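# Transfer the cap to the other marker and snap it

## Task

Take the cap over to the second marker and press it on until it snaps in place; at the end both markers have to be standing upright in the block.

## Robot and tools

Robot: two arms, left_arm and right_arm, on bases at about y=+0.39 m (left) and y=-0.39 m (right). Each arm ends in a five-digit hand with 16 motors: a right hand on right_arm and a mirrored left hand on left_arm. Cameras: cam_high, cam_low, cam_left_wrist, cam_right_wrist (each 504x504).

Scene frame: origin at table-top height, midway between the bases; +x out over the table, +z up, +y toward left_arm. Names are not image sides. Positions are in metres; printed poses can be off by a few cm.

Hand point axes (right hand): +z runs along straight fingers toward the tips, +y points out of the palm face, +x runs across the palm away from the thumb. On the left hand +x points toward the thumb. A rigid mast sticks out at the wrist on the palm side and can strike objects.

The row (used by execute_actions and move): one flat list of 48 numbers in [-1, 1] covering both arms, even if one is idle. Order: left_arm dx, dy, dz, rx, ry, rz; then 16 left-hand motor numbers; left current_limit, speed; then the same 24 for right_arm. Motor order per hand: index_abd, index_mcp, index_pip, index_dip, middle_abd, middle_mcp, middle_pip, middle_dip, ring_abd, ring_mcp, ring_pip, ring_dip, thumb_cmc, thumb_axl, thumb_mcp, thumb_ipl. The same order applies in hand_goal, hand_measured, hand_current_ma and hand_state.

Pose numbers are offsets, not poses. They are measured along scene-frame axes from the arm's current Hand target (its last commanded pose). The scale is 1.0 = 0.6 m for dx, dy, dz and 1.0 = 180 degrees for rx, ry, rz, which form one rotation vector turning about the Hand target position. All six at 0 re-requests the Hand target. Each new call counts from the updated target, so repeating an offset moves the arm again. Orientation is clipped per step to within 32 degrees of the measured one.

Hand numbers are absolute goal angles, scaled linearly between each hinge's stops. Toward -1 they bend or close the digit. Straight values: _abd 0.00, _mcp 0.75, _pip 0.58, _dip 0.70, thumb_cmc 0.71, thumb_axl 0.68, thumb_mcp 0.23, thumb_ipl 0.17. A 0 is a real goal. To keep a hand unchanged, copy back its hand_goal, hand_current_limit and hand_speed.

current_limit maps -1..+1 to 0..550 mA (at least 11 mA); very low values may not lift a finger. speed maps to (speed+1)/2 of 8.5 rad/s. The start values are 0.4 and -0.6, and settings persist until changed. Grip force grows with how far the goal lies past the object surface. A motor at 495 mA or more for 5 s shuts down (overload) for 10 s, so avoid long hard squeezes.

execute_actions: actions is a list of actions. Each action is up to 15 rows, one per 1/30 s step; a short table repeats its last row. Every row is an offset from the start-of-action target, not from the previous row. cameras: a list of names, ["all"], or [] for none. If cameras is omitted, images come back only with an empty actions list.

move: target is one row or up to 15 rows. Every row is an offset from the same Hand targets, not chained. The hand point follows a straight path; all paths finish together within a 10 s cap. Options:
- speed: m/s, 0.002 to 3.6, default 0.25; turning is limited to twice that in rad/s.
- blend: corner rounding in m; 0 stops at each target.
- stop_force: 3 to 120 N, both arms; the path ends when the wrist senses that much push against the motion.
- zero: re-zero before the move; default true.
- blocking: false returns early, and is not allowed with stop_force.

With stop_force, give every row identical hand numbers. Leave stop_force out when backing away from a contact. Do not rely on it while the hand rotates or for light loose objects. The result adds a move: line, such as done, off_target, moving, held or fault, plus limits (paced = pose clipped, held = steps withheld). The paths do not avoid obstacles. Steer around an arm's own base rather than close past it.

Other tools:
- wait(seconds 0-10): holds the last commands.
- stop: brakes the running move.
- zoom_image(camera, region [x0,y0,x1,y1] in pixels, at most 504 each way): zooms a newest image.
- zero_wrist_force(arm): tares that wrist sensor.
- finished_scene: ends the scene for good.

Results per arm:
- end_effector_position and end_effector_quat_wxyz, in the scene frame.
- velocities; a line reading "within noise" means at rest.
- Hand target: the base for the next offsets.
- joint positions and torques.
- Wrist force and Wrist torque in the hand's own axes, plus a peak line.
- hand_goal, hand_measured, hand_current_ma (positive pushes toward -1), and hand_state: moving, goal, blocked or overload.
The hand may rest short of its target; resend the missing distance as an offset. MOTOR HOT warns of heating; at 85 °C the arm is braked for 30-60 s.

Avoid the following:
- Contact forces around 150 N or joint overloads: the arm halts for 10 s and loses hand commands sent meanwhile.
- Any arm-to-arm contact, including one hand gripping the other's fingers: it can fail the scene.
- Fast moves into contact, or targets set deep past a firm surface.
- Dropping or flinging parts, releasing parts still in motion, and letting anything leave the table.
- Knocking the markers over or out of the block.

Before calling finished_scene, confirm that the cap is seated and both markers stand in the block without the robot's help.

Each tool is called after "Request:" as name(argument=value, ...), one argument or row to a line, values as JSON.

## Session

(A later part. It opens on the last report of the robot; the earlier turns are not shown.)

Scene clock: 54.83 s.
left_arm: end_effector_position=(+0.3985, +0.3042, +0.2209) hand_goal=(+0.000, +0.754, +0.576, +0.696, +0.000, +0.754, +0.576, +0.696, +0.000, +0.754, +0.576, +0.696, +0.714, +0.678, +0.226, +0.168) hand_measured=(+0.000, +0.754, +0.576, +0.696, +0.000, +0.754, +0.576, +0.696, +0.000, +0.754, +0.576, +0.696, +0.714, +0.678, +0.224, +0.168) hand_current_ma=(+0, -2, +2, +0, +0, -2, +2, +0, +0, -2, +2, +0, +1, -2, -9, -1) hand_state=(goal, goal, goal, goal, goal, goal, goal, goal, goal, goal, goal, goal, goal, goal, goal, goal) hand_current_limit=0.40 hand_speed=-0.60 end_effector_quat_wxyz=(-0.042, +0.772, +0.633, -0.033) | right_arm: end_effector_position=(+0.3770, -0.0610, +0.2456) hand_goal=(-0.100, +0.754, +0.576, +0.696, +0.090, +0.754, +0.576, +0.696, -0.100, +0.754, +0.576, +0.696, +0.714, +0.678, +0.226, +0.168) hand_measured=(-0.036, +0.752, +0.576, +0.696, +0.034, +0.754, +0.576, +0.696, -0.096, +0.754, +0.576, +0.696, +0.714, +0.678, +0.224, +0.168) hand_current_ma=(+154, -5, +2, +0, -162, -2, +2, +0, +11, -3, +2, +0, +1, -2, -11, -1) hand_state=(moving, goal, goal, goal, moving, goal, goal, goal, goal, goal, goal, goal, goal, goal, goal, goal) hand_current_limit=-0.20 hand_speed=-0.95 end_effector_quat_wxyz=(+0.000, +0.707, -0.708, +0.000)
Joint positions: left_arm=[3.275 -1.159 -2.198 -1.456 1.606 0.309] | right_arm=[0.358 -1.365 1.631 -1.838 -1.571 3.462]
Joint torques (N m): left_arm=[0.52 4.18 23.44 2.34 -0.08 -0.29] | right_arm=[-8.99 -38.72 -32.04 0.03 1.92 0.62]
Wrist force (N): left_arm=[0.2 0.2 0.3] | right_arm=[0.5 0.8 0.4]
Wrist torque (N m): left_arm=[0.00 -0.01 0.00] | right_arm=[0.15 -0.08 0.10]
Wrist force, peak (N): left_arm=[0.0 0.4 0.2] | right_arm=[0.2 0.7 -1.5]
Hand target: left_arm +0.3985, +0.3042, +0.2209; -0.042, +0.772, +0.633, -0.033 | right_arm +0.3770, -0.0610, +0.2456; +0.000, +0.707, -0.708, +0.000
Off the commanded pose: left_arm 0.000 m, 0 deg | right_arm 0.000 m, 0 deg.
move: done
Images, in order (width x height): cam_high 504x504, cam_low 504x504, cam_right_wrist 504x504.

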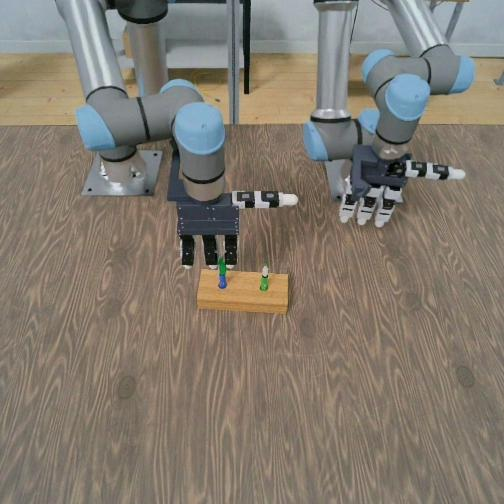

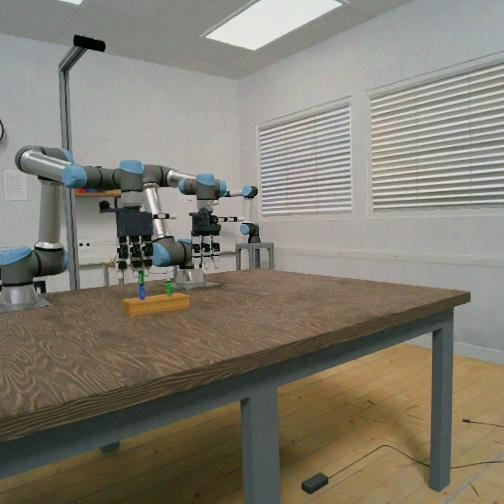

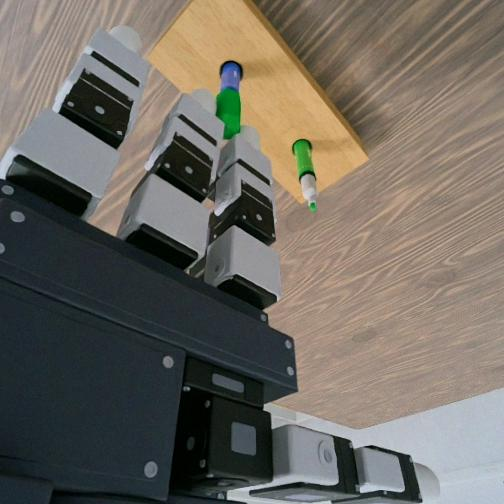

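Request:
move(
  target=[0,0,0,0,0,0, 0,0.754,0.576,0.696,0,0.754,0.576,0.696,0,0.754,0.576,0.696,0.714,0.678,0.226,0.168,0.4,-0.6, 0,0,0,0,0,0, -0.2,0.754,0.576,0.696,0.2,0.754,0.576,0.696,-0.1,0.754,0.576,0.696,0.714,0.678,0.226,0.168,0.6,-0.95],
  speed=0.06,
)

Request:
move(
  target=[0,0,0,0,0,0, 0,0.754,0.576,0.696,0,0.754,0.576,0.696,0,0.754,0.576,0.696,0.714,0.678,0.226,0.168,0.4,-0.6, 0,0,0.0067,0,0,0, -0.2,0.754,0.576,0.696,0.2,0.754,0.576,0.696,-0.1,0.754,0.576,0.696,0.714,0.678,0.226,0.168,0.6,-0.95],
  speed=0.01,
  cameras=["cam_high","cam_low","cam_right_wrist"],
)

Request:
zoom_image(
  camera="cam_right_wrist",
  region=[150, 50, 300, 200],
)

Request:
zoom_image(
  camera="cam_high",
  region=[195, 240, 245, 290],
)

Request:
zoom_image(
  camera="cam_low",
  region=[115, 255, 165, 305],
)

Scene clock: 56.47 s.
left_arm: end_effector_position=(+0.3985, +0.3042, +0.2209) hand_goal=(+0.000, +0.754, +0.576, +0.696, +0.000, +0.754, +0.576, +0.696, +0.000, +0.754, +0.576, +0.696, +0.714, +0.678, +0.226, +0.168) hand_measured=(+0.000, +0.754, +0.576, +0.696, +0.000, +0.754, +0.576, +0.696, +0.000, +0.754, +0.576, +0.696, +0.714, +0.678, +0.224, +0.168) hand_current_ma=(+0, -2, +2, +0, +0, -2, +2, +0, +0, -2, +2, +0, +1, -2, -9, -1) hand_state=(goal, goal, goal, goal, goal, goal, goal, goal, goal, goal, goal, goal, goal, goal, goal, goal) hand_current_limit=0.40 hand_speed=-0.60 end_effector_quat_wxyz=(-0.042, +0.772, +0.633, -0.033) | right_arm: end_effector_position=(+0.3770, -0.0610, +0.2456) hand_goal=(-0.200, +0.754, +0.576, +0.696, +0.200, +0.754, +0.576, +0.696, -0.100, +0.754, +0.576, +0.696, +0.714, +0.678, +0.226, +0.168) hand_measured=(-0.050, +0.742, +0.570, +0.696, +0.038, +0.762, +0.580, +0.696, -0.096, +0.754, +0.576, +0.696, +0.714, +0.678, +0.224, +0.168) hand_current_ma=(+440, -45, -19, -3, -440, +33, +16, +3, +11, -3, +2, +0, +1, -2, -11, -1) hand_state=(blocked, goal, goal, goal, blocked, goal, goal, goal, goal, goal, goal, goal, goal, goal, goal, goal) hand_current_limit=0.60 hand_speed=-0.95 end_effector_quat_wxyz=(+0.000, +0.707, -0.708, +0.000)
Joint positions: left_arm=[3.275 -1.159 -2.198 -1.456 1.606 0.309] | right_arm=[0.358 -1.365 1.631 -1.838 -1.571 3.462]
Joint torques (N m): left_arm=[0.53 4.74 23.02 2.49 -0.07 -0.31] | right_arm=[-6.77 -39.39 -32.22 -0.18 0.63 0.52]
Wrist force (N): left_arm=[0.0 0.2 0.3] | right_arm=[0.3 0.8 0.4]
Wrist torque (N m): left_arm=[0.00 0.01 -0.01] | right_arm=[0.16 -0.04 0.08]
Wrist force, peak (N): left_arm=[0.0 0.2 0.4] | right_arm=[0.3 1.0 0.6]
Hand target: left_arm +0.3985, +0.3042, +0.2209; -0.042, +0.772, +0.633, -0.033 | right_arm +0.3770, -0.0610, +0.2456; +0.000, +0.707, -0.708, +0.000
Off the commanded pose: left_arm 0.000 m, 0 deg | right_arm 0.000 m, 0 deg.
move: done

Scene clock: 57.20 s.
left_arm: end_effector_position=(+0.3985, +0.3042, +0.2209) hand_goal=(+0.000, +0.754, +0.576, +0.696, +0.000, +0.754, +0.576, +0.696, +0.000, +0.754, +0.576, +0.696, +0.714, +0.678, +0.226, +0.168) hand_measured=(+0.000, +0.754, +0.576, +0.696, +0.000, +0.754, +0.576, +0.696, +0.000, +0.754, +0.576, +0.696, +0.714, +0.678, +0.224, +0.168) hand_current_ma=(+0, -2, +2, +0, +0, -2, +2, +0, +0, -2, +2, +0, +1, -2, -9, -1) hand_state=(goal, goal, goal, goal, goal, goal, goal, goal, goal, goal, goal, goal, goal, goal, goal, goal) hand_current_limit=0.40 hand_speed=-0.60 end_effector_quat_wxyz=(-0.042, +0.772, +0.633, -0.033) | right_arm: end_effector_position=(+0.3770, -0.0610, +0.2495) hand_goal=(-0.200, +0.754, +0.576, +0.696, +0.200, +0.754, +0.576, +0.696, -0.100, +0.754, +0.576, +0.696, +0.714, +0.678, +0.226, +0.168) hand_measured=(-0.050, +0.742, +0.570, +0.694, +0.038, +0.762, +0.580, +0.696, -0.096, +0.754, +0.576, +0.696, +0.714, +0.678, +0.224, +0.168) hand_current_ma=(+440, -46, -20, -3, -440, +34, +16, +3, +11, -3, +2, +0, +1, -2, -11, -1) hand_state=(blocked, goal, goal, goal, blocked, goal, goal, goal, goal, goal, goal, goal, goal, goal, goal, goal) hand_current_limit=0.60 hand_speed=-0.95 end_effector_quat_wxyz=(+0.000, +0.707, -0.708, +0.000)
Joint positions: left_arm=[3.275 -1.159 -2.198 -1.456 1.606 0.309] | right_arm=[0.358 -1.367 1.624 -1.828 -1.571 3.462]
Joint torques (N m): left_arm=[-0.17 5.36 23.35 2.69 -0.06 -0.32] | right_arm=[-6.54 -39.6 -32.86 0.22 0.26 0.51]
Wrist force (N): left_arm=[0.1 0.1 0.4] | right_arm=[-0.1 0.9 0.5]
Wrist torque (N m): left_arm=[-0.03 0.00 0.01] | right_arm=[0.16 0.00 0.04]
Wrist force, peak (N): left_arm=[0.0 0.4 0.1] | right_arm=[-0.1 0.9 0.5]
Hand target: left_arm +0.3985, +0.3042, +0.2209; -0.042, +0.772, +0.633, -0.033 | right_arm +0.3770, -0.0610, +0.2496; +0.000, +0.707, -0.708, +0.000
Off the commanded pose: left_arm 0.000 m, 0 deg | right_arm 0.000 m, 0 deg.
move: done
Images, in order (width x height): cam_high 504x504, cam_low 504x504, cam_right_wrist 504x504.

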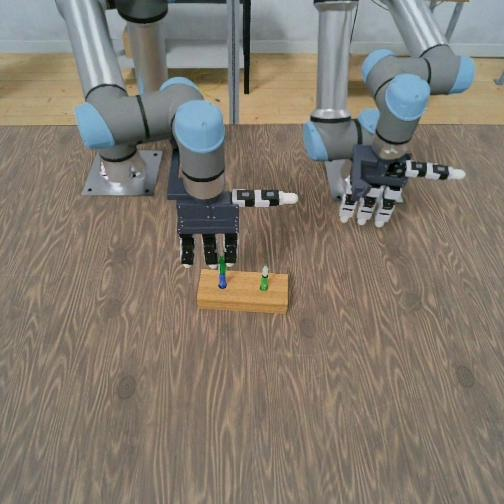

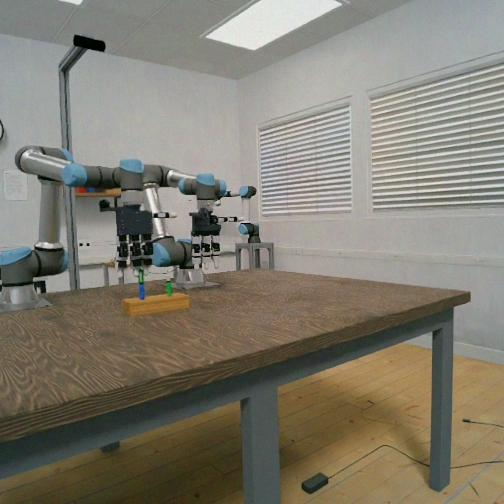

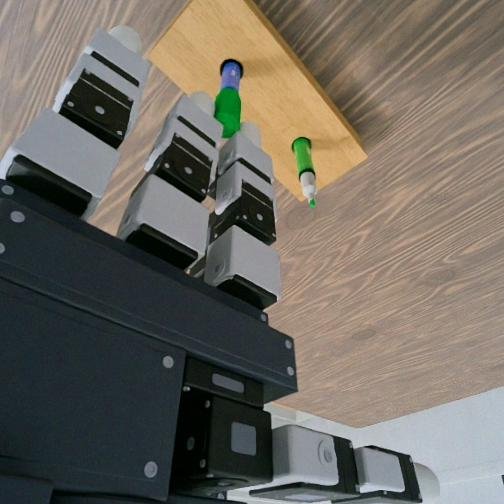

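Scaled by 3.360.

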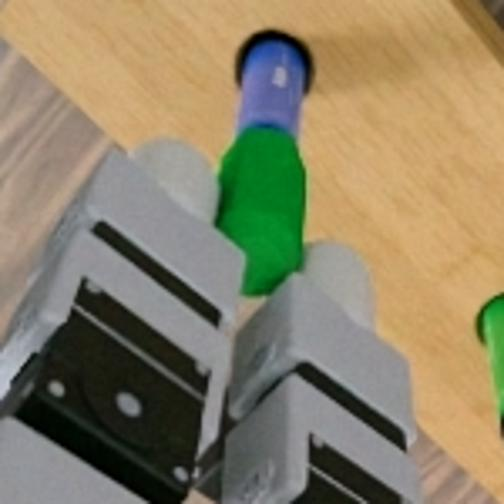

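Scaled by 10.080.

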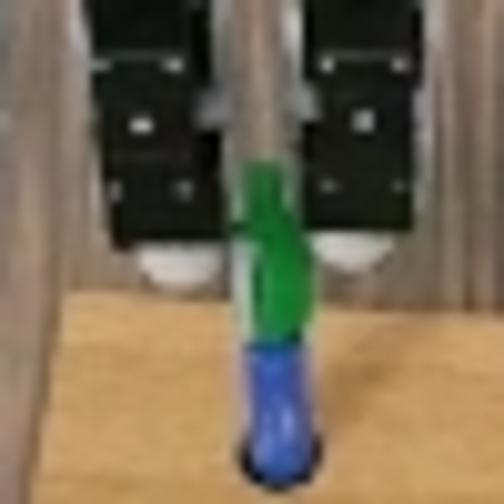

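Scaled by 10.080.

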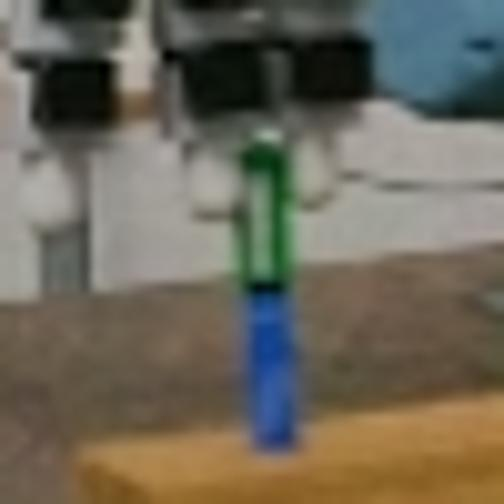

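Request:
move(
  target=[0,0,0,0,0,0, 0,0.754,0.576,0.696,0,0.754,0.576,0.696,0,0.754,0.576,0.696,0.714,0.678,0.226,0.168,0.4,-0.6, 0,0,-0.0067,0,0,0, -0.2,0.754,0.576,0.696,0.2,0.754,0.576,0.696,-0.1,0.754,0.576,0.696,0.714,0.678,0.226,0.168,0.6,-0.95],
  speed=0.02,
)

Request:
move(
  target=[0,0,0,0,0,0, 0,0.754,0.576,0.696,0,0.754,0.576,0.696,0,0.754,0.576,0.696,0.714,0.678,0.226,0.168,0.4,-0.6, -0.0167,0,0,0,0,0, -0.2,0.754,0.576,0.696,0.2,0.754,0.576,0.696,-0.1,0.754,0.576,0.696,0.714,0.678,0.226,0.168,0.6,-0.95],
  speed=0.02,
  cameras=["cam_high","cam_low","cam_right_wrist"],
)

Request:
zoom_image(
  camera="cam_right_wrist",
  region=[150, 50, 300, 200],
)

Request:
zoom_image(
  camera="cam_high",
  region=[195, 240, 245, 290],
)

Request:
zoom_image(
  camera="cam_low",
  region=[115, 255, 165, 305],
)

Scene clock: 82.83 s.
left_arm: end_effector_position=(+0.3985, +0.3042, +0.2209) hand_goal=(+0.000, +0.754, +0.576, +0.696, +0.000, +0.754, +0.576, +0.696, +0.000, +0.754, +0.576, +0.696, +0.714, +0.678, +0.226, +0.168) hand_measured=(+0.000, +0.754, +0.576, +0.696, +0.000, +0.754, +0.576, +0.696, +0.000, +0.754, +0.576, +0.696, +0.714, +0.678, +0.224, +0.168) hand_current_ma=(+0, -2, +2, +0, +0, -2, +2, +0, +0, -2, +2, +0, +1, -2, -9, -1) hand_state=(goal, goal, goal, goal, goal, goal, goal, goal, goal, goal, goal, goal, goal, goal, goal, goal) hand_current_limit=0.40 hand_speed=-0.60 end_effector_quat_wxyz=(-0.042, +0.772, +0.633, -0.033) | right_arm: end_effector_position=(+0.3770, -0.0610, +0.2457) hand_goal=(-0.200, +0.754, +0.576, +0.696, +0.200, +0.754, +0.576, +0.696, -0.100, +0.754, +0.576, +0.696, +0.714, +0.678, +0.226, +0.168) hand_measured=(-0.050, +0.742, +0.570, +0.694, +0.038, +0.762, +0.580, +0.696, -0.096, +0.754, +0.576, +0.696, +0.714, +0.678, +0.224, +0.168) hand_current_ma=(+440, -46, -20, -3, -440, +34, +16, +3, +11, -3, +2, +0, +1, -2, -11, -1) hand_state=(blocked, goal, goal, goal, blocked, goal, goal, goal, goal, goal, goal, goal, goal, goal, goal, goal) hand_current_limit=0.60 hand_speed=-0.95 end_effector_quat_wxyz=(+0.000, +0.707, -0.708, +0.000)
Joint positions: left_arm=[3.275 -1.159 -2.198 -1.456 1.606 0.309] | right_arm=[0.358 -1.365 1.631 -1.838 -1.571 3.462]
Joint torques (N m): left_arm=[0.14 4.37 22.23 2.64 -0.05 -0.22] | right_arm=[-4.3 -18.94 -11.38 -5.48 -2.21 0.49]
Wrist force (N): left_arm=[0.1 0.2 0.3] | right_arm=[0.3 0.8 -0.1]
Wrist torque (N m): left_arm=[-0.01 0.00 0.00] | right_arm=[0.18 -0.03 0.07]
Wrist force, peak (N): left_arm=[0.1 -0.1 0.5] | right_arm=[0.0 1.0 0.8]
Hand target: left_arm +0.3985, +0.3042, +0.2209; -0.042, +0.772, +0.633, -0.033 | right_arm +0.3770, -0.0610, +0.2456; +0.000, +0.707, -0.708, +0.000
Off the commanded pose: left_arm 0.000 m, 0 deg | right_arm 0.000 m, 0 deg.
move: done

Scene clock: 83.70 s.
left_arm: end_effector_position=(+0.3985, +0.3042, +0.2209) hand_goal=(+0.000, +0.754, +0.576, +0.696, +0.000, +0.754, +0.576, +0.696, +0.000, +0.754, +0.576, +0.696, +0.714, +0.678, +0.226, +0.168) hand_measured=(+0.000, +0.754, +0.576, +0.696, +0.000, +0.754, +0.576, +0.696, +0.000, +0.754, +0.576, +0.696, +0.714, +0.678, +0.224, +0.168) hand_current_ma=(+0, -2, +2, +0, +0, -2, +2, +0, +0, -2, +2, +0, +1, -2, -9, -1) hand_state=(goal, goal, goal, goal, goal, goal, goal, goal, goal, goal, goal, goal, goal, goal, goal, goal) hand_current_limit=0.40 hand_speed=-0.60 end_effector_quat_wxyz=(-0.042, +0.772, +0.633, -0.033) | right_arm: end_effector_position=(+0.3670, -0.0610, +0.2456) hand_goal=(-0.200, +0.754, +0.576, +0.696, +0.200, +0.754, +0.576, +0.696, -0.100, +0.754, +0.576, +0.696, +0.714, +0.678, +0.226, +0.168) hand_measured=(-0.050, +0.752, +0.574, +0.694, +0.040, +0.772, +0.586, +0.700, -0.096, +0.754, +0.576, +0.696, +0.714, +0.678, +0.224, +0.168) hand_current_ma=(+440, -10, -7, -3, -440, +72, +40, +14, +11, -3, +2, +0, +1, -2, -11, -1) hand_state=(blocked, goal, goal, goal, blocked, goal, goal, goal, goal, goal, goal, goal, goal, goal, goal, goal) hand_current_limit=0.60 hand_speed=-0.95 end_effector_quat_wxyz=(+0.000, +0.707, -0.708, +0.000)
Joint positions: left_arm=[3.275 -1.159 -2.198 -1.456 1.606 0.309] | right_arm=[0.363 -1.384 1.655 -1.842 -1.571 3.468]
Joint torques (N m): left_arm=[-0.68 5.56 23.85 2.55 -0.15 -0.2] | right_arm=[11.04 -37.08 -11.09 -5.2 -2.1 1.34]
Wrist force (N): left_arm=[0.0 0.1 0.2] | right_arm=[0.3 -0.3 -0.4]
Wrist torque (N m): left_arm=[0.00 0.00 0.00] | right_arm=[0.31 -0.03 -0.01]
Wrist force, peak (N): left_arm=[0.1 0.5 0.1] | right_arm=[0.6 0.2 -0.9]
Hand target: left_arm +0.3985, +0.3042, +0.2209; -0.042, +0.772, +0.633, -0.033 | right_arm +0.3670, -0.0610, +0.2456; +0.000, +0.707, -0.708, +0.000
Off the commanded pose: left_arm 0.000 m, 0 deg | right_arm 0.000 m, 0 deg.
move: done
Images, in order (width x height): cam_high 504x504, cam_low 504x504, cam_right_wrist 504x504.

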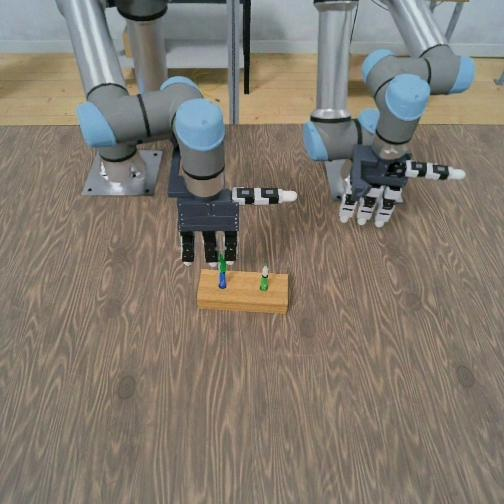

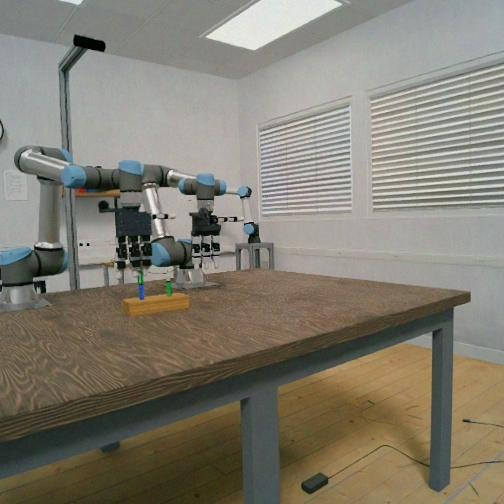

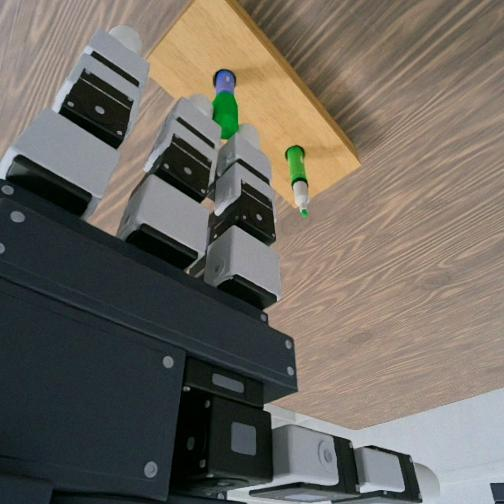

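Scaled by 3.360.

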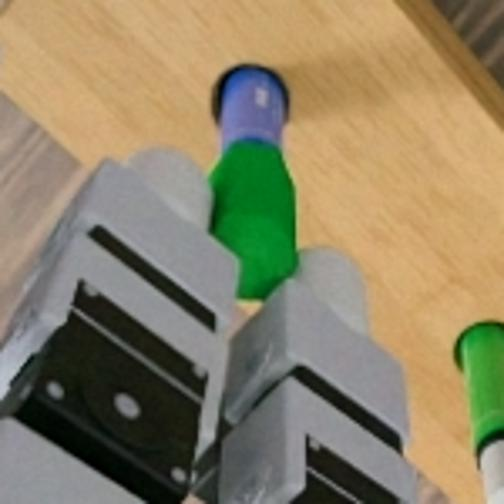

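Scaled by 10.080.

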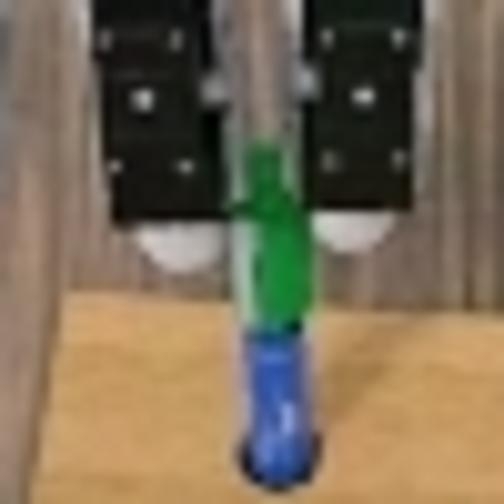

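Scaled by 10.080.

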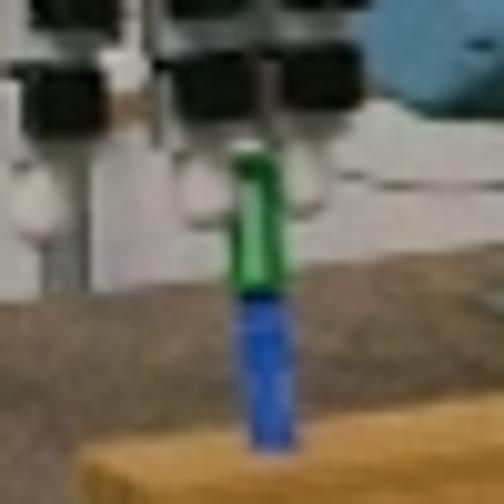

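Request:
move(
  target=[0,0,0,0,0,0, 0,0.754,0.576,0.696,0,0.754,0.576,0.696,0,0.754,0.576,0.696,0.714,0.678,0.226,0.168,0.4,-0.6, -0.02,0,0,0,0,0, -0.2,0.754,0.576,0.696,0.2,0.754,0.576,0.696,-0.1,0.754,0.576,0.696,0.714,0.678,0.226,0.168,0.6,-0.95],
  speed=0.02,
  cameras=["cam_high","cam_low"],
)

Request:
zoom_image(
  camera="cam_high",
  region=[195, 240, 245, 290],
)

Request:
move(
  target=[0,0,0,0,0,0, 0,0.754,0.576,0.696,0,0.754,0.576,0.696,0,0.754,0.576,0.696,0.714,0.678,0.226,0.168,0.4,-0.6, 0,0,0.01,0,0,0, -0.2,0.754,0.576,0.696,0.2,0.754,0.576,0.696,-0.1,0.754,0.576,0.696,0.714,0.678,0.226,0.168,0.6,-0.95],
  speed=0.02,
  cameras=["cam_high","cam_low","cam_right_wrist"],
)

Request:
zoom_image(
  camera="cam_high",
  region=[195, 240, 245, 290],
)

Request:
zoom_image(
  camera="cam_low",
  region=[115, 255, 165, 305],
)

Request:
zoom_image(
  camera="cam_right_wrist",
  region=[150, 50, 300, 200],
)

Scene clock: 86.10 s.
left_arm: end_effector_position=(+0.3985, +0.3042, +0.2209) hand_goal=(+0.000, +0.754, +0.576, +0.696, +0.000, +0.754, +0.576, +0.696, +0.000, +0.754, +0.576, +0.696, +0.714, +0.678, +0.226, +0.168) hand_measured=(+0.000, +0.754, +0.576, +0.696, +0.000, +0.754, +0.576, +0.696, +0.000, +0.754, +0.576, +0.696, +0.714, +0.678, +0.224, +0.168) hand_current_ma=(+0, -2, +2, +0, +0, -2, +2, +0, +0, -2, +2, +0, +1, -2, -9, -1) hand_state=(goal, goal, goal, goal, goal, goal, goal, goal, goal, goal, goal, goal, goal, goal, goal, goal) hand_current_limit=0.40 hand_speed=-0.60 end_effector_quat_wxyz=(-0.042, +0.772, +0.633, -0.033) | right_arm: end_effector_position=(+0.3550, -0.0610, +0.2456) hand_goal=(-0.200, +0.754, +0.576, +0.696, +0.200, +0.754, +0.576, +0.696, -0.100, +0.754, +0.576, +0.696, +0.714, +0.678, +0.226, +0.168) hand_measured=(-0.050, +0.776, +0.590, +0.702, +0.040, +0.794, +0.602, +0.708, -0.096, +0.754, +0.576, +0.696, +0.714, +0.678, +0.224, +0.168) hand_current_ma=(+440, +94, +54, +19, -440, +175, +101, +41, +11, -3, +2, +0, +1, -2, -11, -1) hand_state=(blocked, blocked, goal, goal, blocked, blocked, blocked, goal, goal, goal, goal, goal, goal, goal, goal, goal) hand_current_limit=0.60 hand_speed=-0.95 end_effector_quat_wxyz=(+0.000, +0.707, -0.708, +0.000)
Joint positions: left_arm=[3.275 -1.159 -2.198 -1.456 1.606 0.309] | right_arm=[0.37 -1.408 1.683 -1.847 -1.571 3.475]
Joint torques (N m): left_arm=[0.44 5.31 23.23 2.61 -0.02 -0.19] | right_arm=[12.99 -35.19 -8.1 -3.97 -2 1.39]
Wrist force (N): left_arm=[0.1 0.2 0.1] | right_arm=[0.0 -2.5 -3.9]
Wrist torque (N m): left_arm=[0.02 -0.01 0.00] | right_arm=[0.79 -0.11 -0.03]
Wrist force, peak (N): left_arm=[-0.1 0.3 0.4] | right_arm=[0.0 -2.8 -3.7]
Hand target: left_arm +0.3985, +0.3042, +0.2209; -0.042, +0.772, +0.633, -0.033 | right_arm +0.3550, -0.0610, +0.2456; +0.000, +0.707, -0.708, +0.000
Off the commanded pose: left_arm 0.000 m, 0 deg | right_arm 0.000 m, 0 deg.
move: done
Images, in order (width x height): cam_high 504x504, cam_low 504x504.

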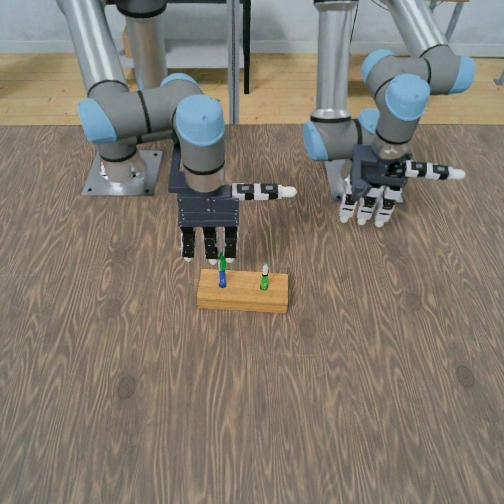

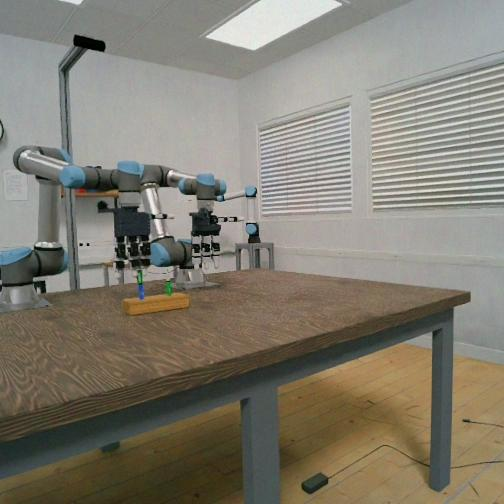

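Scaled by 10.080.

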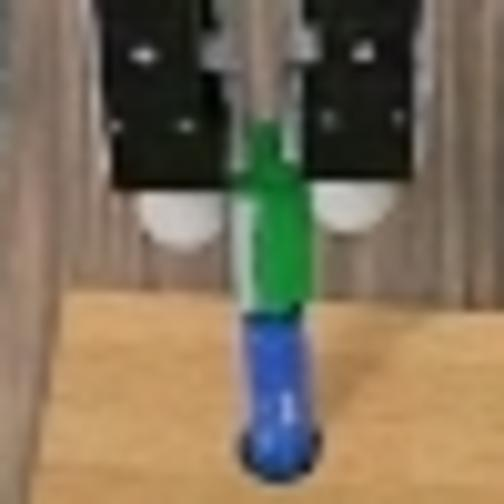

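Scene clock: 86.87 s.
left_arm: end_effector_position=(+0.3985, +0.3042, +0.2209) hand_goal=(+0.000, +0.754, +0.576, +0.696, +0.000, +0.754, +0.576, +0.696, +0.000, +0.754, +0.576, +0.696, +0.714, +0.678, +0.226, +0.168) hand_measured=(+0.000, +0.754, +0.576, +0.696, +0.000, +0.754, +0.576, +0.696, +0.000, +0.754, +0.576, +0.696, +0.714, +0.678, +0.224, +0.168) hand_current_ma=(+0, -2, +2, +0, +0, -2, +2, +0, +0, -2, +2, +0, +1, -2, -9, -1) hand_state=(goal, goal, goal, goal, goal, goal, goal, goal, goal, goal, goal, goal, goal, goal, goal, goal) hand_current_limit=0.40 hand_speed=-0.60 end_effector_quat_wxyz=(-0.042, +0.772, +0.633, -0.033) | right_arm: end_effector_position=(+0.3550, -0.0610, +0.2515) hand_goal=(-0.200, +0.754, +0.576, +0.696, +0.200, +0.754, +0.576, +0.696, -0.100, +0.754, +0.576, +0.696, +0.714, +0.678, +0.226, +0.168) hand_measured=(-0.052, +0.754, +0.578, +0.698, +0.040, +0.780, +0.596, +0.706, -0.096, +0.754, +0.576, +0.696, +0.714, +0.678, +0.224, +0.168) hand_current_ma=(+440, +1, +6, +7, -440, +114, +78, +39, +11, -3, +2, +0, +1, -2, -11, -1) hand_state=(blocked, goal, goal, goal, blocked, blocked, blocked, goal, goal, goal, goal, goal, goal, goal, goal, goal) hand_current_limit=0.60 hand_speed=-0.95 end_effector_quat_wxyz=(+0.000, +0.707, -0.708, +0.000)
Joint positions: left_arm=[3.275 -1.159 -2.198 -1.456 1.606 0.309] | right_arm=[0.37 -1.412 1.672 -1.832 -1.571 3.475]
Joint torques (N m): left_arm=[0.47 4.91 22.88 2.65 -0.13 -0.16] | right_arm=[11.44 -37.39 -31.43 -0.07 -1.89 1.28]
Wrist force (N): left_arm=[0.0 0.1 0.2] | right_arm=[0.4 0.2 1.6]
Wrist torque (N m): left_arm=[-0.01 0.00 0.00] | right_arm=[0.10 0.01 0.01]
Wrist force, peak (N): left_arm=[-0.2 0.1 0.3] | right_arm=[0.0 -2.2 -3.9]
Hand target: left_arm +0.3985, +0.3042, +0.2209; -0.042, +0.772, +0.633, -0.033 | right_arm +0.3550, -0.0610, +0.2516; +0.000, +0.707, -0.708, +0.000
Off the commanded pose: left_arm 0.000 m, 0 deg | right_arm 0.000 m, 0 deg.
move: done
Images, in order (width x height): cam_high 504x504, cam_low 504x504, cam_right_wrist 504x504.

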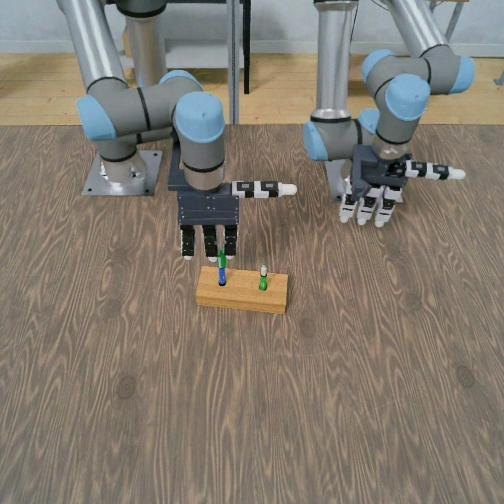

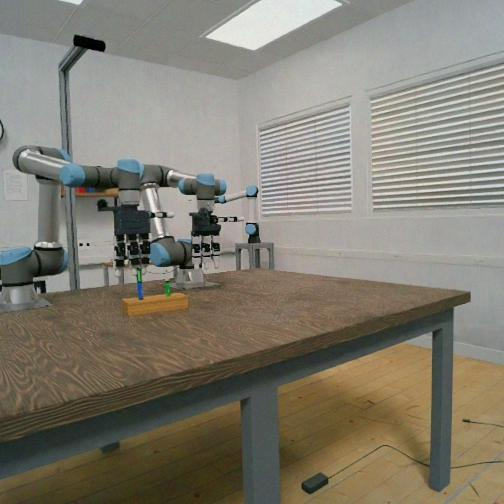

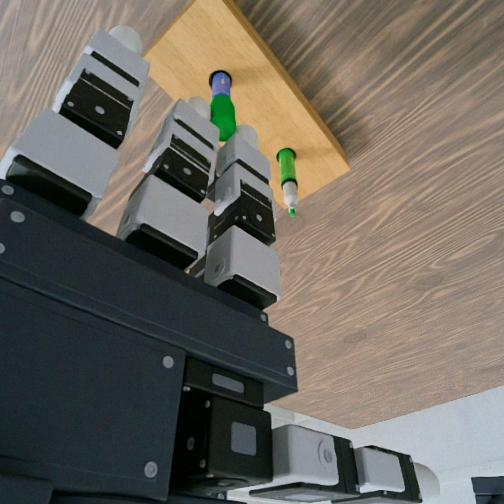

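Scaled by 10.080.

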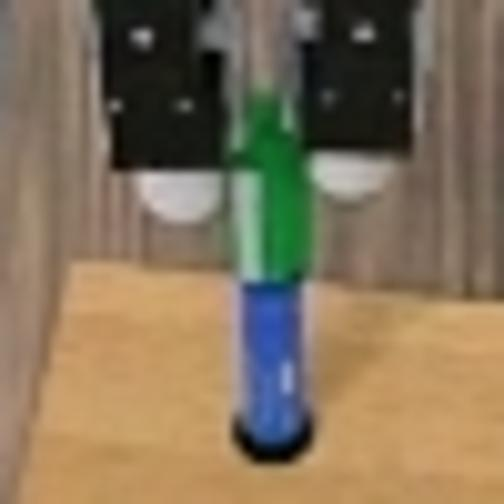

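Scaled by 10.080.

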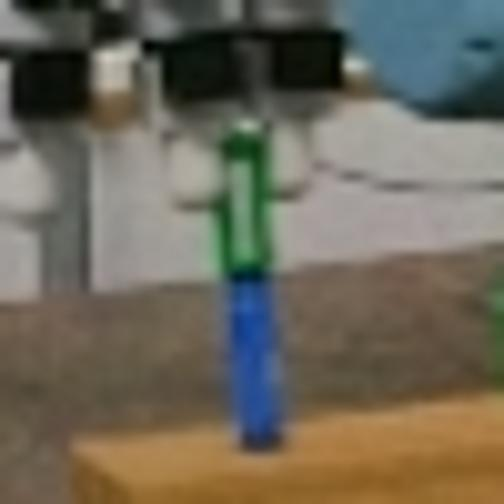

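Scaled by 3.360.

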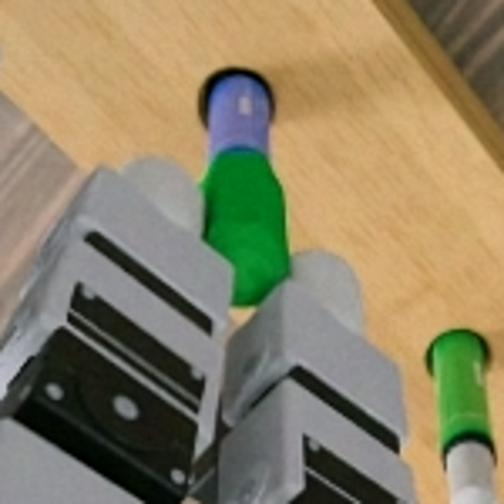

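Request:
move(
  target=[
    [0,0,0,0,0,0, 0,0.754,0.576,0.696,0,0.754,0.576,0.696,0,0.754,0.576,0.696,0.714,0.678,0.226,0.168,0.4,-0.6, 0.0333,0,-0.0067,0,0,0, -0.2,0.754,0.576,0.696,0.2,0.754,0.576,0.696,-0.1,0.754,0.576,0.696,0.714,0.678,0.226,0.168,0.2,-0.95],
    [-0.1642,-0.1735,0,-0.1891,-0.3524,-0.1626, 0.12,0.754,0.576,0.696,-0.12,0.754,0.576,0.696,-0.12,0.754,0.576,0.696,0.714,0.678,0.226,0.168,0.4,-0.6, 0.0333,0,0.0067,0,0,0, -0.2,0.754,0.576,0.696,0.2,0.754,0.576,0.696,-0.1,0.754,0.576,0.696,0.714,0.678,0.226,0.168,0.2,-0.95],
  ],
  speed=[0.05,0.25],
  cameras=["all"],
)

Request:
zoom_image(
  camera="cam_high",
  region=[180, 220, 300, 340],
)

Request:
zoom_image(
  camera="cam_right_wrist",
  region=[110, 0, 380, 270],
)

Scene clock: 98.63 s.
left_arm: end_effector_position=(+0.3043, +0.1989, +0.2213) hand_goal=(+0.000, +0.754, +0.576, +0.696, +0.000, +0.754, +0.576, +0.696, +0.000, +0.754, +0.576, +0.696, +0.714, +0.678, +0.226, +0.168) hand_measured=(+0.000, +0.758, +0.576, +0.696, +0.000, +0.758, +0.576, +0.696, +0.000, +0.758, +0.576, +0.696, +0.718, +0.678, +0.224, +0.168) hand_current_ma=(+0, +11, +2, +0, +0, +10, +2, +0, +0, +10, +2, +0, +13, -2, -9, -1) hand_state=(goal, goal, goal, goal, goal, goal, goal, goal, goal, goal, goal, goal, goal, goal, goal, goal) hand_current_limit=0.40 hand_speed=-0.60 end_effector_quat_wxyz=(+0.339, +0.847, +0.387, +0.130) | right_arm: end_effector_position=(+0.3749, -0.0610, +0.2556) hand_goal=(-0.200, +0.754, +0.576, +0.696, +0.200, +0.754, +0.576, +0.696, -0.100, +0.754, +0.576, +0.696, +0.714, +0.678, +0.226, +0.168) hand_measured=(-0.052, +0.742, +0.570, +0.694, +0.040, +0.770, +0.588, +0.702, -0.096, +0.754, +0.576, +0.696, +0.714, +0.678, +0.224, +0.168) hand_current_ma=(+330, -44, -20, -5, -330, +66, +44, +24, +11, -3, +2, +0, +1, -2, -11, -1) hand_state=(blocked, goal, goal, goal, blocked, goal, goal, goal, goal, goal, goal, goal, goal, goal, goal, goal) hand_current_limit=0.20 hand_speed=-0.95 end_effector_quat_wxyz=(+0.000, +0.707, -0.708, +0.000)
Joint positions: left_arm=[4.155 0.002 -2.637 -2.258 0.845 1.777] | right_arm=[0.359 -1.375 1.617 -1.814 -1.571 3.463]
Joint torques (N m): left_arm=[-7.08 -11.15 15.99 4.26 -3.06 -1.21] | right_arm=[-9.09 -38.49 -32.77 0.02 0.69 -1.8]
Wrist force (N): left_arm=[0.0 0.8 1.2] | right_arm=[0.1 0.8 0.3]
Wrist torque (N m): left_arm=[-0.25 0.01 0.01] | right_arm=[0.14 -0.03 0.07]
Wrist force, peak (N): left_arm=[0.1 1.7 0.9] | right_arm=[0.4 0.3 2.0]
Hand target: left_arm +0.3043, +0.1988, +0.2212; +0.339, +0.847, +0.387, +0.129 (not the last commanded pose) | right_arm +0.3749, -0.0610, +0.2556; +0.000, +0.707, -0.708, +0.000
Off the commanded pose: left_arm 0.004 m, 23 deg | right_arm 0.000 m, 0 deg.
led back after a hold (left arm): the arm was led back toward your command in small steps, so it may still be short of it.
move: held (left_arm; a check stopped the path); path passed 1 of 2 targets; target 2's new numbers were not sent; limits=held
pose unreachable (left arm): on one or more control steps of this call, first in action 0 (counted from 0), this arm could not follow its commanded pose, so it was not sent that pose on those steps. It may still have moved: this result reports where it is.
cause: moving toward the commanded pose would bring two parts of the arm too close to each other (joints 3 (elbow) to 6 (wrist 3) lie between them).

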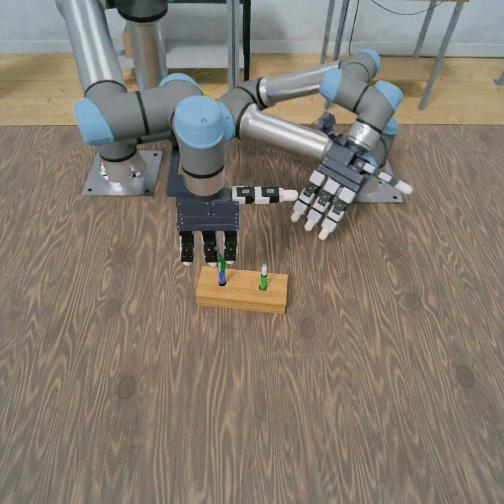

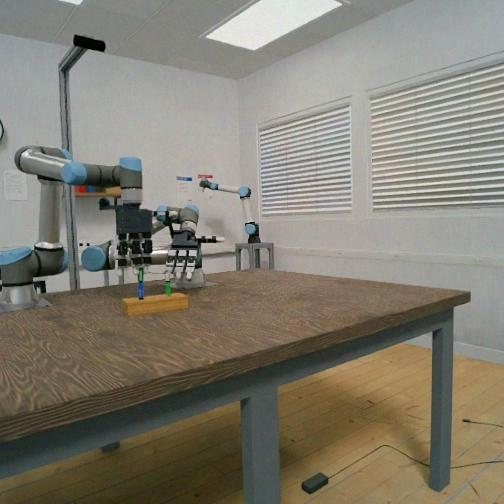

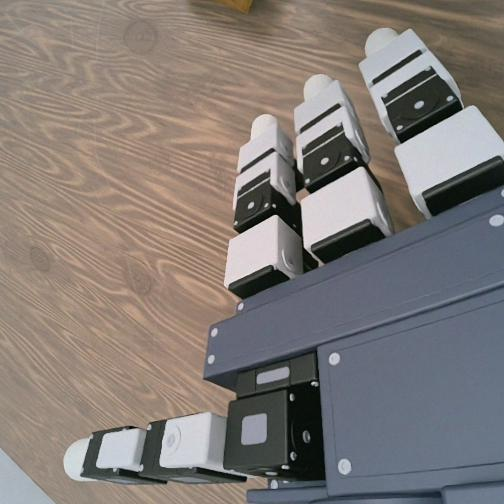

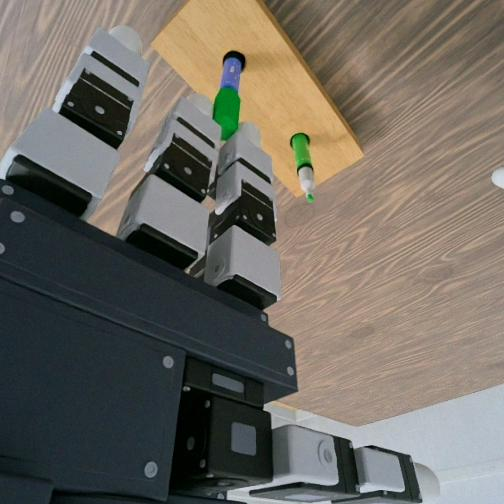

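Scaled by 4.200.

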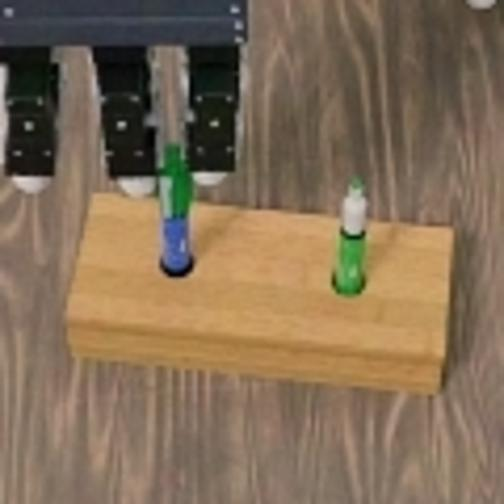

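Scaled by 1.867.

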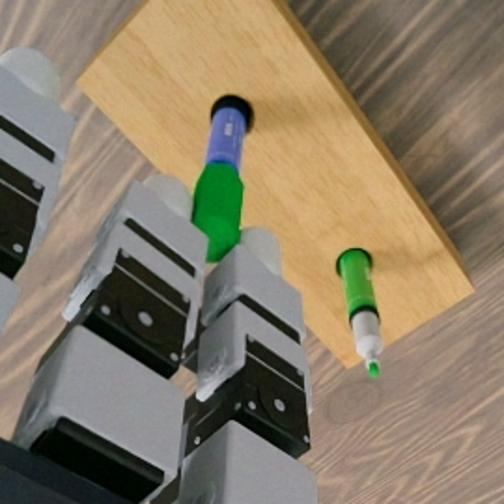

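Request:
move(
  target=[0.157,0.1757,0.02,0.1332,0.2482,0.1146, 0.12,0.754,0.576,0.696,-0.12,0.754,0.576,0.696,-0.12,0.754,0.576,0.696,0.714,0.678,0.226,0.168,0.4,-0.6, -0.01,0,0,0,0,0, -0.2,0.754,0.576,0.696,0.2,0.754,0.576,0.696,-0.1,0.754,0.576,0.696,0.714,0.678,0.226,0.168,0.2,-0.95],
  speed=0.2,
  cameras=["cam_high","cam_right_wrist"],
)

Request:
zoom_image(
  camera="cam_right_wrist",
  region=[110, 0, 380, 270],
)

Scene clock: 109.33 s.
left_arm: end_effector_position=(+0.3985, +0.3042, +0.2332) hand_goal=(+0.120, +0.754, +0.576, +0.696, -0.120, +0.754, +0.576, +0.696, -0.120, +0.754, +0.576, +0.696, +0.714, +0.678, +0.226, +0.168) hand_measured=(+0.116, +0.754, +0.576, +0.696, -0.116, +0.754, +0.576, +0.696, -0.116, +0.754, +0.576, +0.696, +0.716, +0.678, +0.224, +0.168) hand_current_ma=(-8, +0, +2, +0, +11, +0, +2, +0, +10, +0, +2, +0, +3, -2, -9, -1) hand_state=(goal, goal, goal, goal, goal, goal, goal, goal, goal, goal, goal, goal, goal, goal, goal, goal) hand_current_limit=0.40 hand_speed=-0.60 end_effector_quat_wxyz=(-0.037, +0.802, +0.592, -0.066) | right_arm: end_effector_position=(+0.3689, -0.0610, +0.2556) hand_goal=(-0.200, +0.754, +0.576, +0.696, +0.200, +0.754, +0.576, +0.696, -0.100, +0.754, +0.576, +0.696, +0.714, +0.678, +0.226, +0.168) hand_measured=(-0.052, +0.742, +0.570, +0.694, +0.040, +0.770, +0.588, +0.702, -0.096, +0.754, +0.576, +0.696, +0.714, +0.678, +0.224, +0.168) hand_current_ma=(+330, -44, -20, -5, -330, +66, +44, +24, +11, -3, +2, +0, +1, -2, -11, -1) hand_state=(blocked, goal, goal, goal, blocked, goal, goal, goal, goal, goal, goal, goal, goal, goal, goal, goal) hand_current_limit=0.20 hand_speed=-0.95 end_effector_quat_wxyz=(+0.000, +0.707, -0.708, +0.000)
Joint positions: left_arm=[3.329 -1.168 -2.141 -1.555 1.577 0.468] | right_arm=[0.362 -1.387 1.631 -1.816 -1.571 3.467]
Joint torques (N m): left_arm=[-4.8 -3.93 31.41 -0.05 1.26 -1.27] | right_arm=[11.67 -38.92 -12.69 -5.52 2.65 1.29]
Wrist force (N): left_arm=[-0.4 -0.2 0.5] | right_arm=[0.1 0.5 0.8]
Wrist torque (N m): left_arm=[-0.06 0.04 -0.07] | right_arm=[0.09 -0.04 -0.02]
Wrist force, peak (N): left_arm=[0.0 1.6 1.2] | right_arm=[0.1 1.1 0.6]
Hand target: left_arm +0.3985, +0.3043, +0.2332; -0.037, +0.802, +0.592, -0.066 | right_arm +0.3689, -0.0610, +0.2556; +0.000, +0.707, -0.708, +0.000
Off the commanded pose: left_arm 0.000 m, 0 deg | right_arm 0.000 m, 0 deg.
move: done
Images, in order (width x height): cam_high 504x504, cam_right_wrist 504x504.

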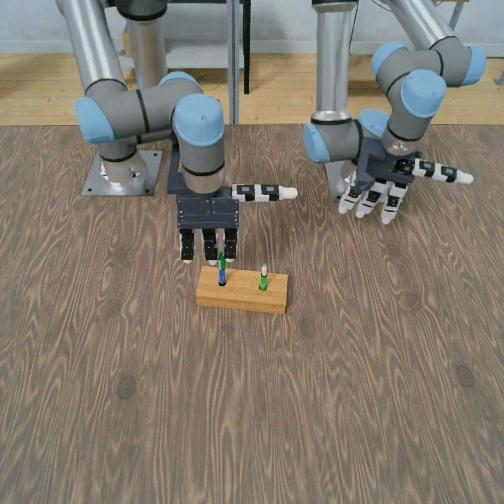

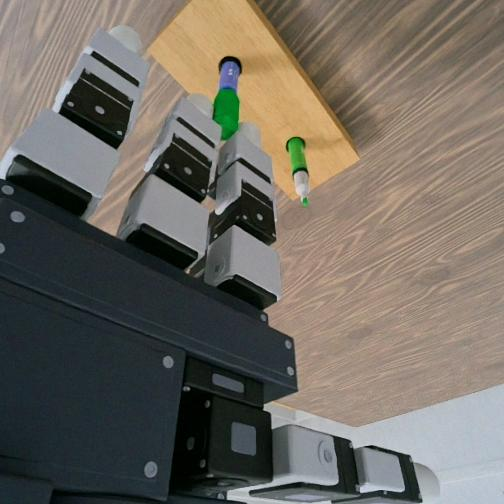

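Scaled by 1.867.

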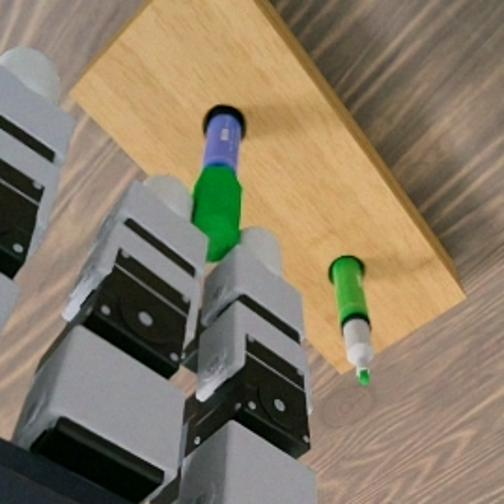

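Request:
move(
  target=[
    [-0.0308,-0.3072,0.0447,-0.0559,-0.1946,-0.0011, 0.12,0.754,0.576,0.696,-0.12,0.754,0.576,0.696,-0.12,0.754,0.576,0.696,0.714,0.678,0.226,0.168,0.4,-0.6, 0,0,0,0,0,0, -0.2,0.754,0.576,0.696,0.2,0.754,0.576,0.696,-0.1,0.754,0.576,0.696,0.714,0.678,0.226,0.168,0.2,-0.95],
    [-0.1165,-0.5397,-0.072,-0.1118,-0.3891,-0.0022, 0.12,0.754,0.576,0.696,-0.12,0.754,0.576,0.696,-0.12,0.754,0.576,0.696,0.714,0.678,0.226,0.168,0.4,-0.6, 0,0,0,0,0,0, -0.2,0.754,0.576,0.696,0.2,0.754,0.576,0.696,-0.1,0.754,0.576,0.696,0.714,0.678,0.226,0.168,0.2,-0.95],
  ],
  speed=0.2,
  blend=[0.03,0],
  cameras=["all"],
)

Scene clock: 116.50 s.
left_arm: end_effector_position=(+0.3286, -0.0195, +0.1900) hand_goal=(+0.120, +0.754, +0.576, +0.696, -0.120, +0.754, +0.576, +0.696, -0.120, +0.754, +0.576, +0.696, +0.714, +0.678, +0.226, +0.168) hand_measured=(+0.116, +0.760, +0.576, +0.696, -0.116, +0.760, +0.576, +0.696, -0.116, +0.760, +0.576, +0.696, +0.720, +0.678, +0.224, +0.168) hand_current_ma=(-8, +20, +2, +0, +9, +18, +2, +0, +8, +17, +2, +0, +19, -2, -9, -1) hand_state=(goal, goal, goal, goal, goal, goal, goal, goal, goal, goal, goal, goal, goal, goal, goal, goal) hand_current_limit=0.40 hand_speed=-0.60 end_effector_quat_wxyz=(+0.440, +0.691, +0.484, +0.308) | right_arm: end_effector_position=(+0.3689, -0.0610, +0.2556) hand_goal=(-0.200, +0.754, +0.576, +0.696, +0.200, +0.754, +0.576, +0.696, -0.100, +0.754, +0.576, +0.696, +0.714, +0.678, +0.226, +0.168) hand_measured=(-0.052, +0.742, +0.570, +0.694, +0.040, +0.770, +0.588, +0.702, -0.096, +0.754, +0.576, +0.696, +0.714, +0.678, +0.224, +0.168) hand_current_ma=(+330, -44, -20, -5, -330, +66, +44, +24, +11, -3, +2, +0, +1, -2, -11, -1) hand_state=(blocked, goal, goal, goal, blocked, goal, goal, goal, goal, goal, goal, goal, goal, goal, goal, goal) hand_current_limit=0.20 hand_speed=-0.95 end_effector_quat_wxyz=(+0.000, +0.707, -0.708, +0.000)
Joint positions: left_arm=[2.205 -2.169 -2.435 0.944 2.114 -0.286] | right_arm=[0.362 -1.387 1.631 -1.816 -1.571 3.467]
Joint torques (N m): left_arm=[-6.14 16.92 13.47 4.61 1.97 1.27] | right_arm=[11.68 -38.39 -11.75 -5.55 2.43 1.1]
Wrist force (N): left_arm=[0.5 1.9 1.6] | right_arm=[0.3 0.7 0.4]
Wrist torque (N m): left_arm=[-0.32 -0.08 -0.07] | right_arm=[0.16 -0.05 0.00]
Wrist force, peak (N): left_arm=[0.3 2.2 2.0] | right_arm=[0.4 1.1 0.6]
Hand target: left_arm +0.3286, -0.0196, +0.1900; +0.440, +0.691, +0.484, +0.308 | right_arm +0.3689, -0.0610, +0.2556; +0.000, +0.707, -0.708, +0.000
Off the commanded pose: left_arm 0.000 m, 0 deg | right_arm 0.000 m, 0 deg.
move: done

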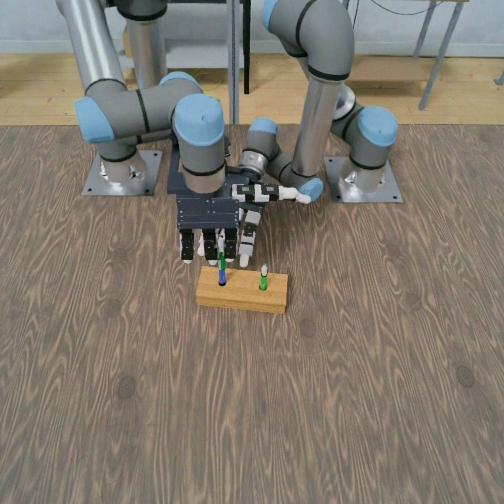

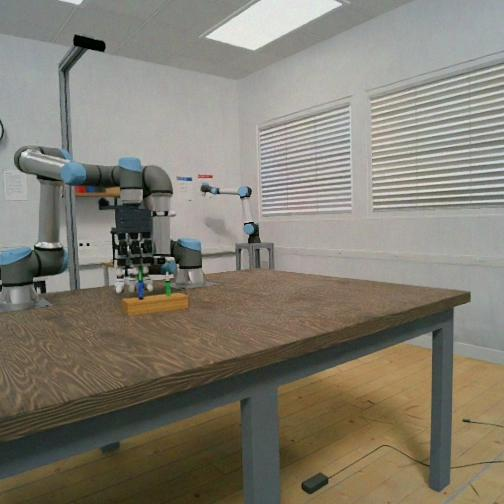

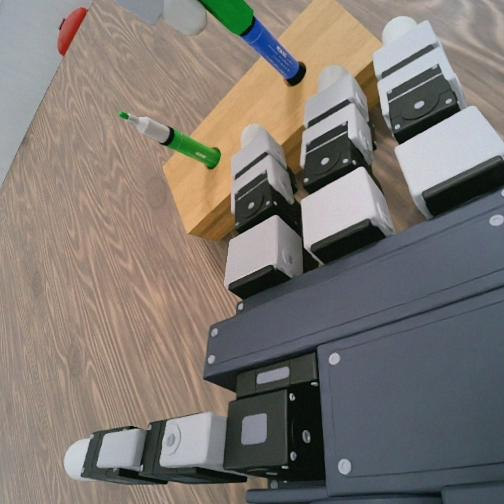

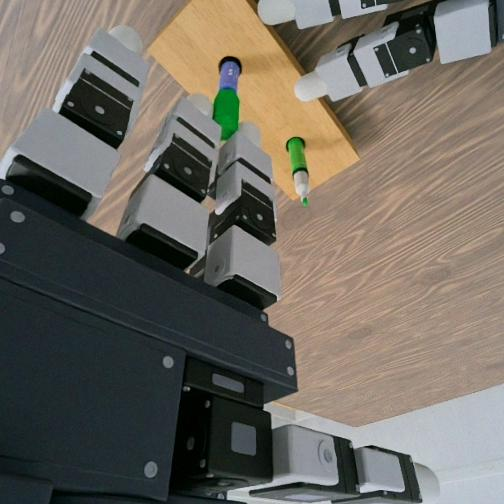

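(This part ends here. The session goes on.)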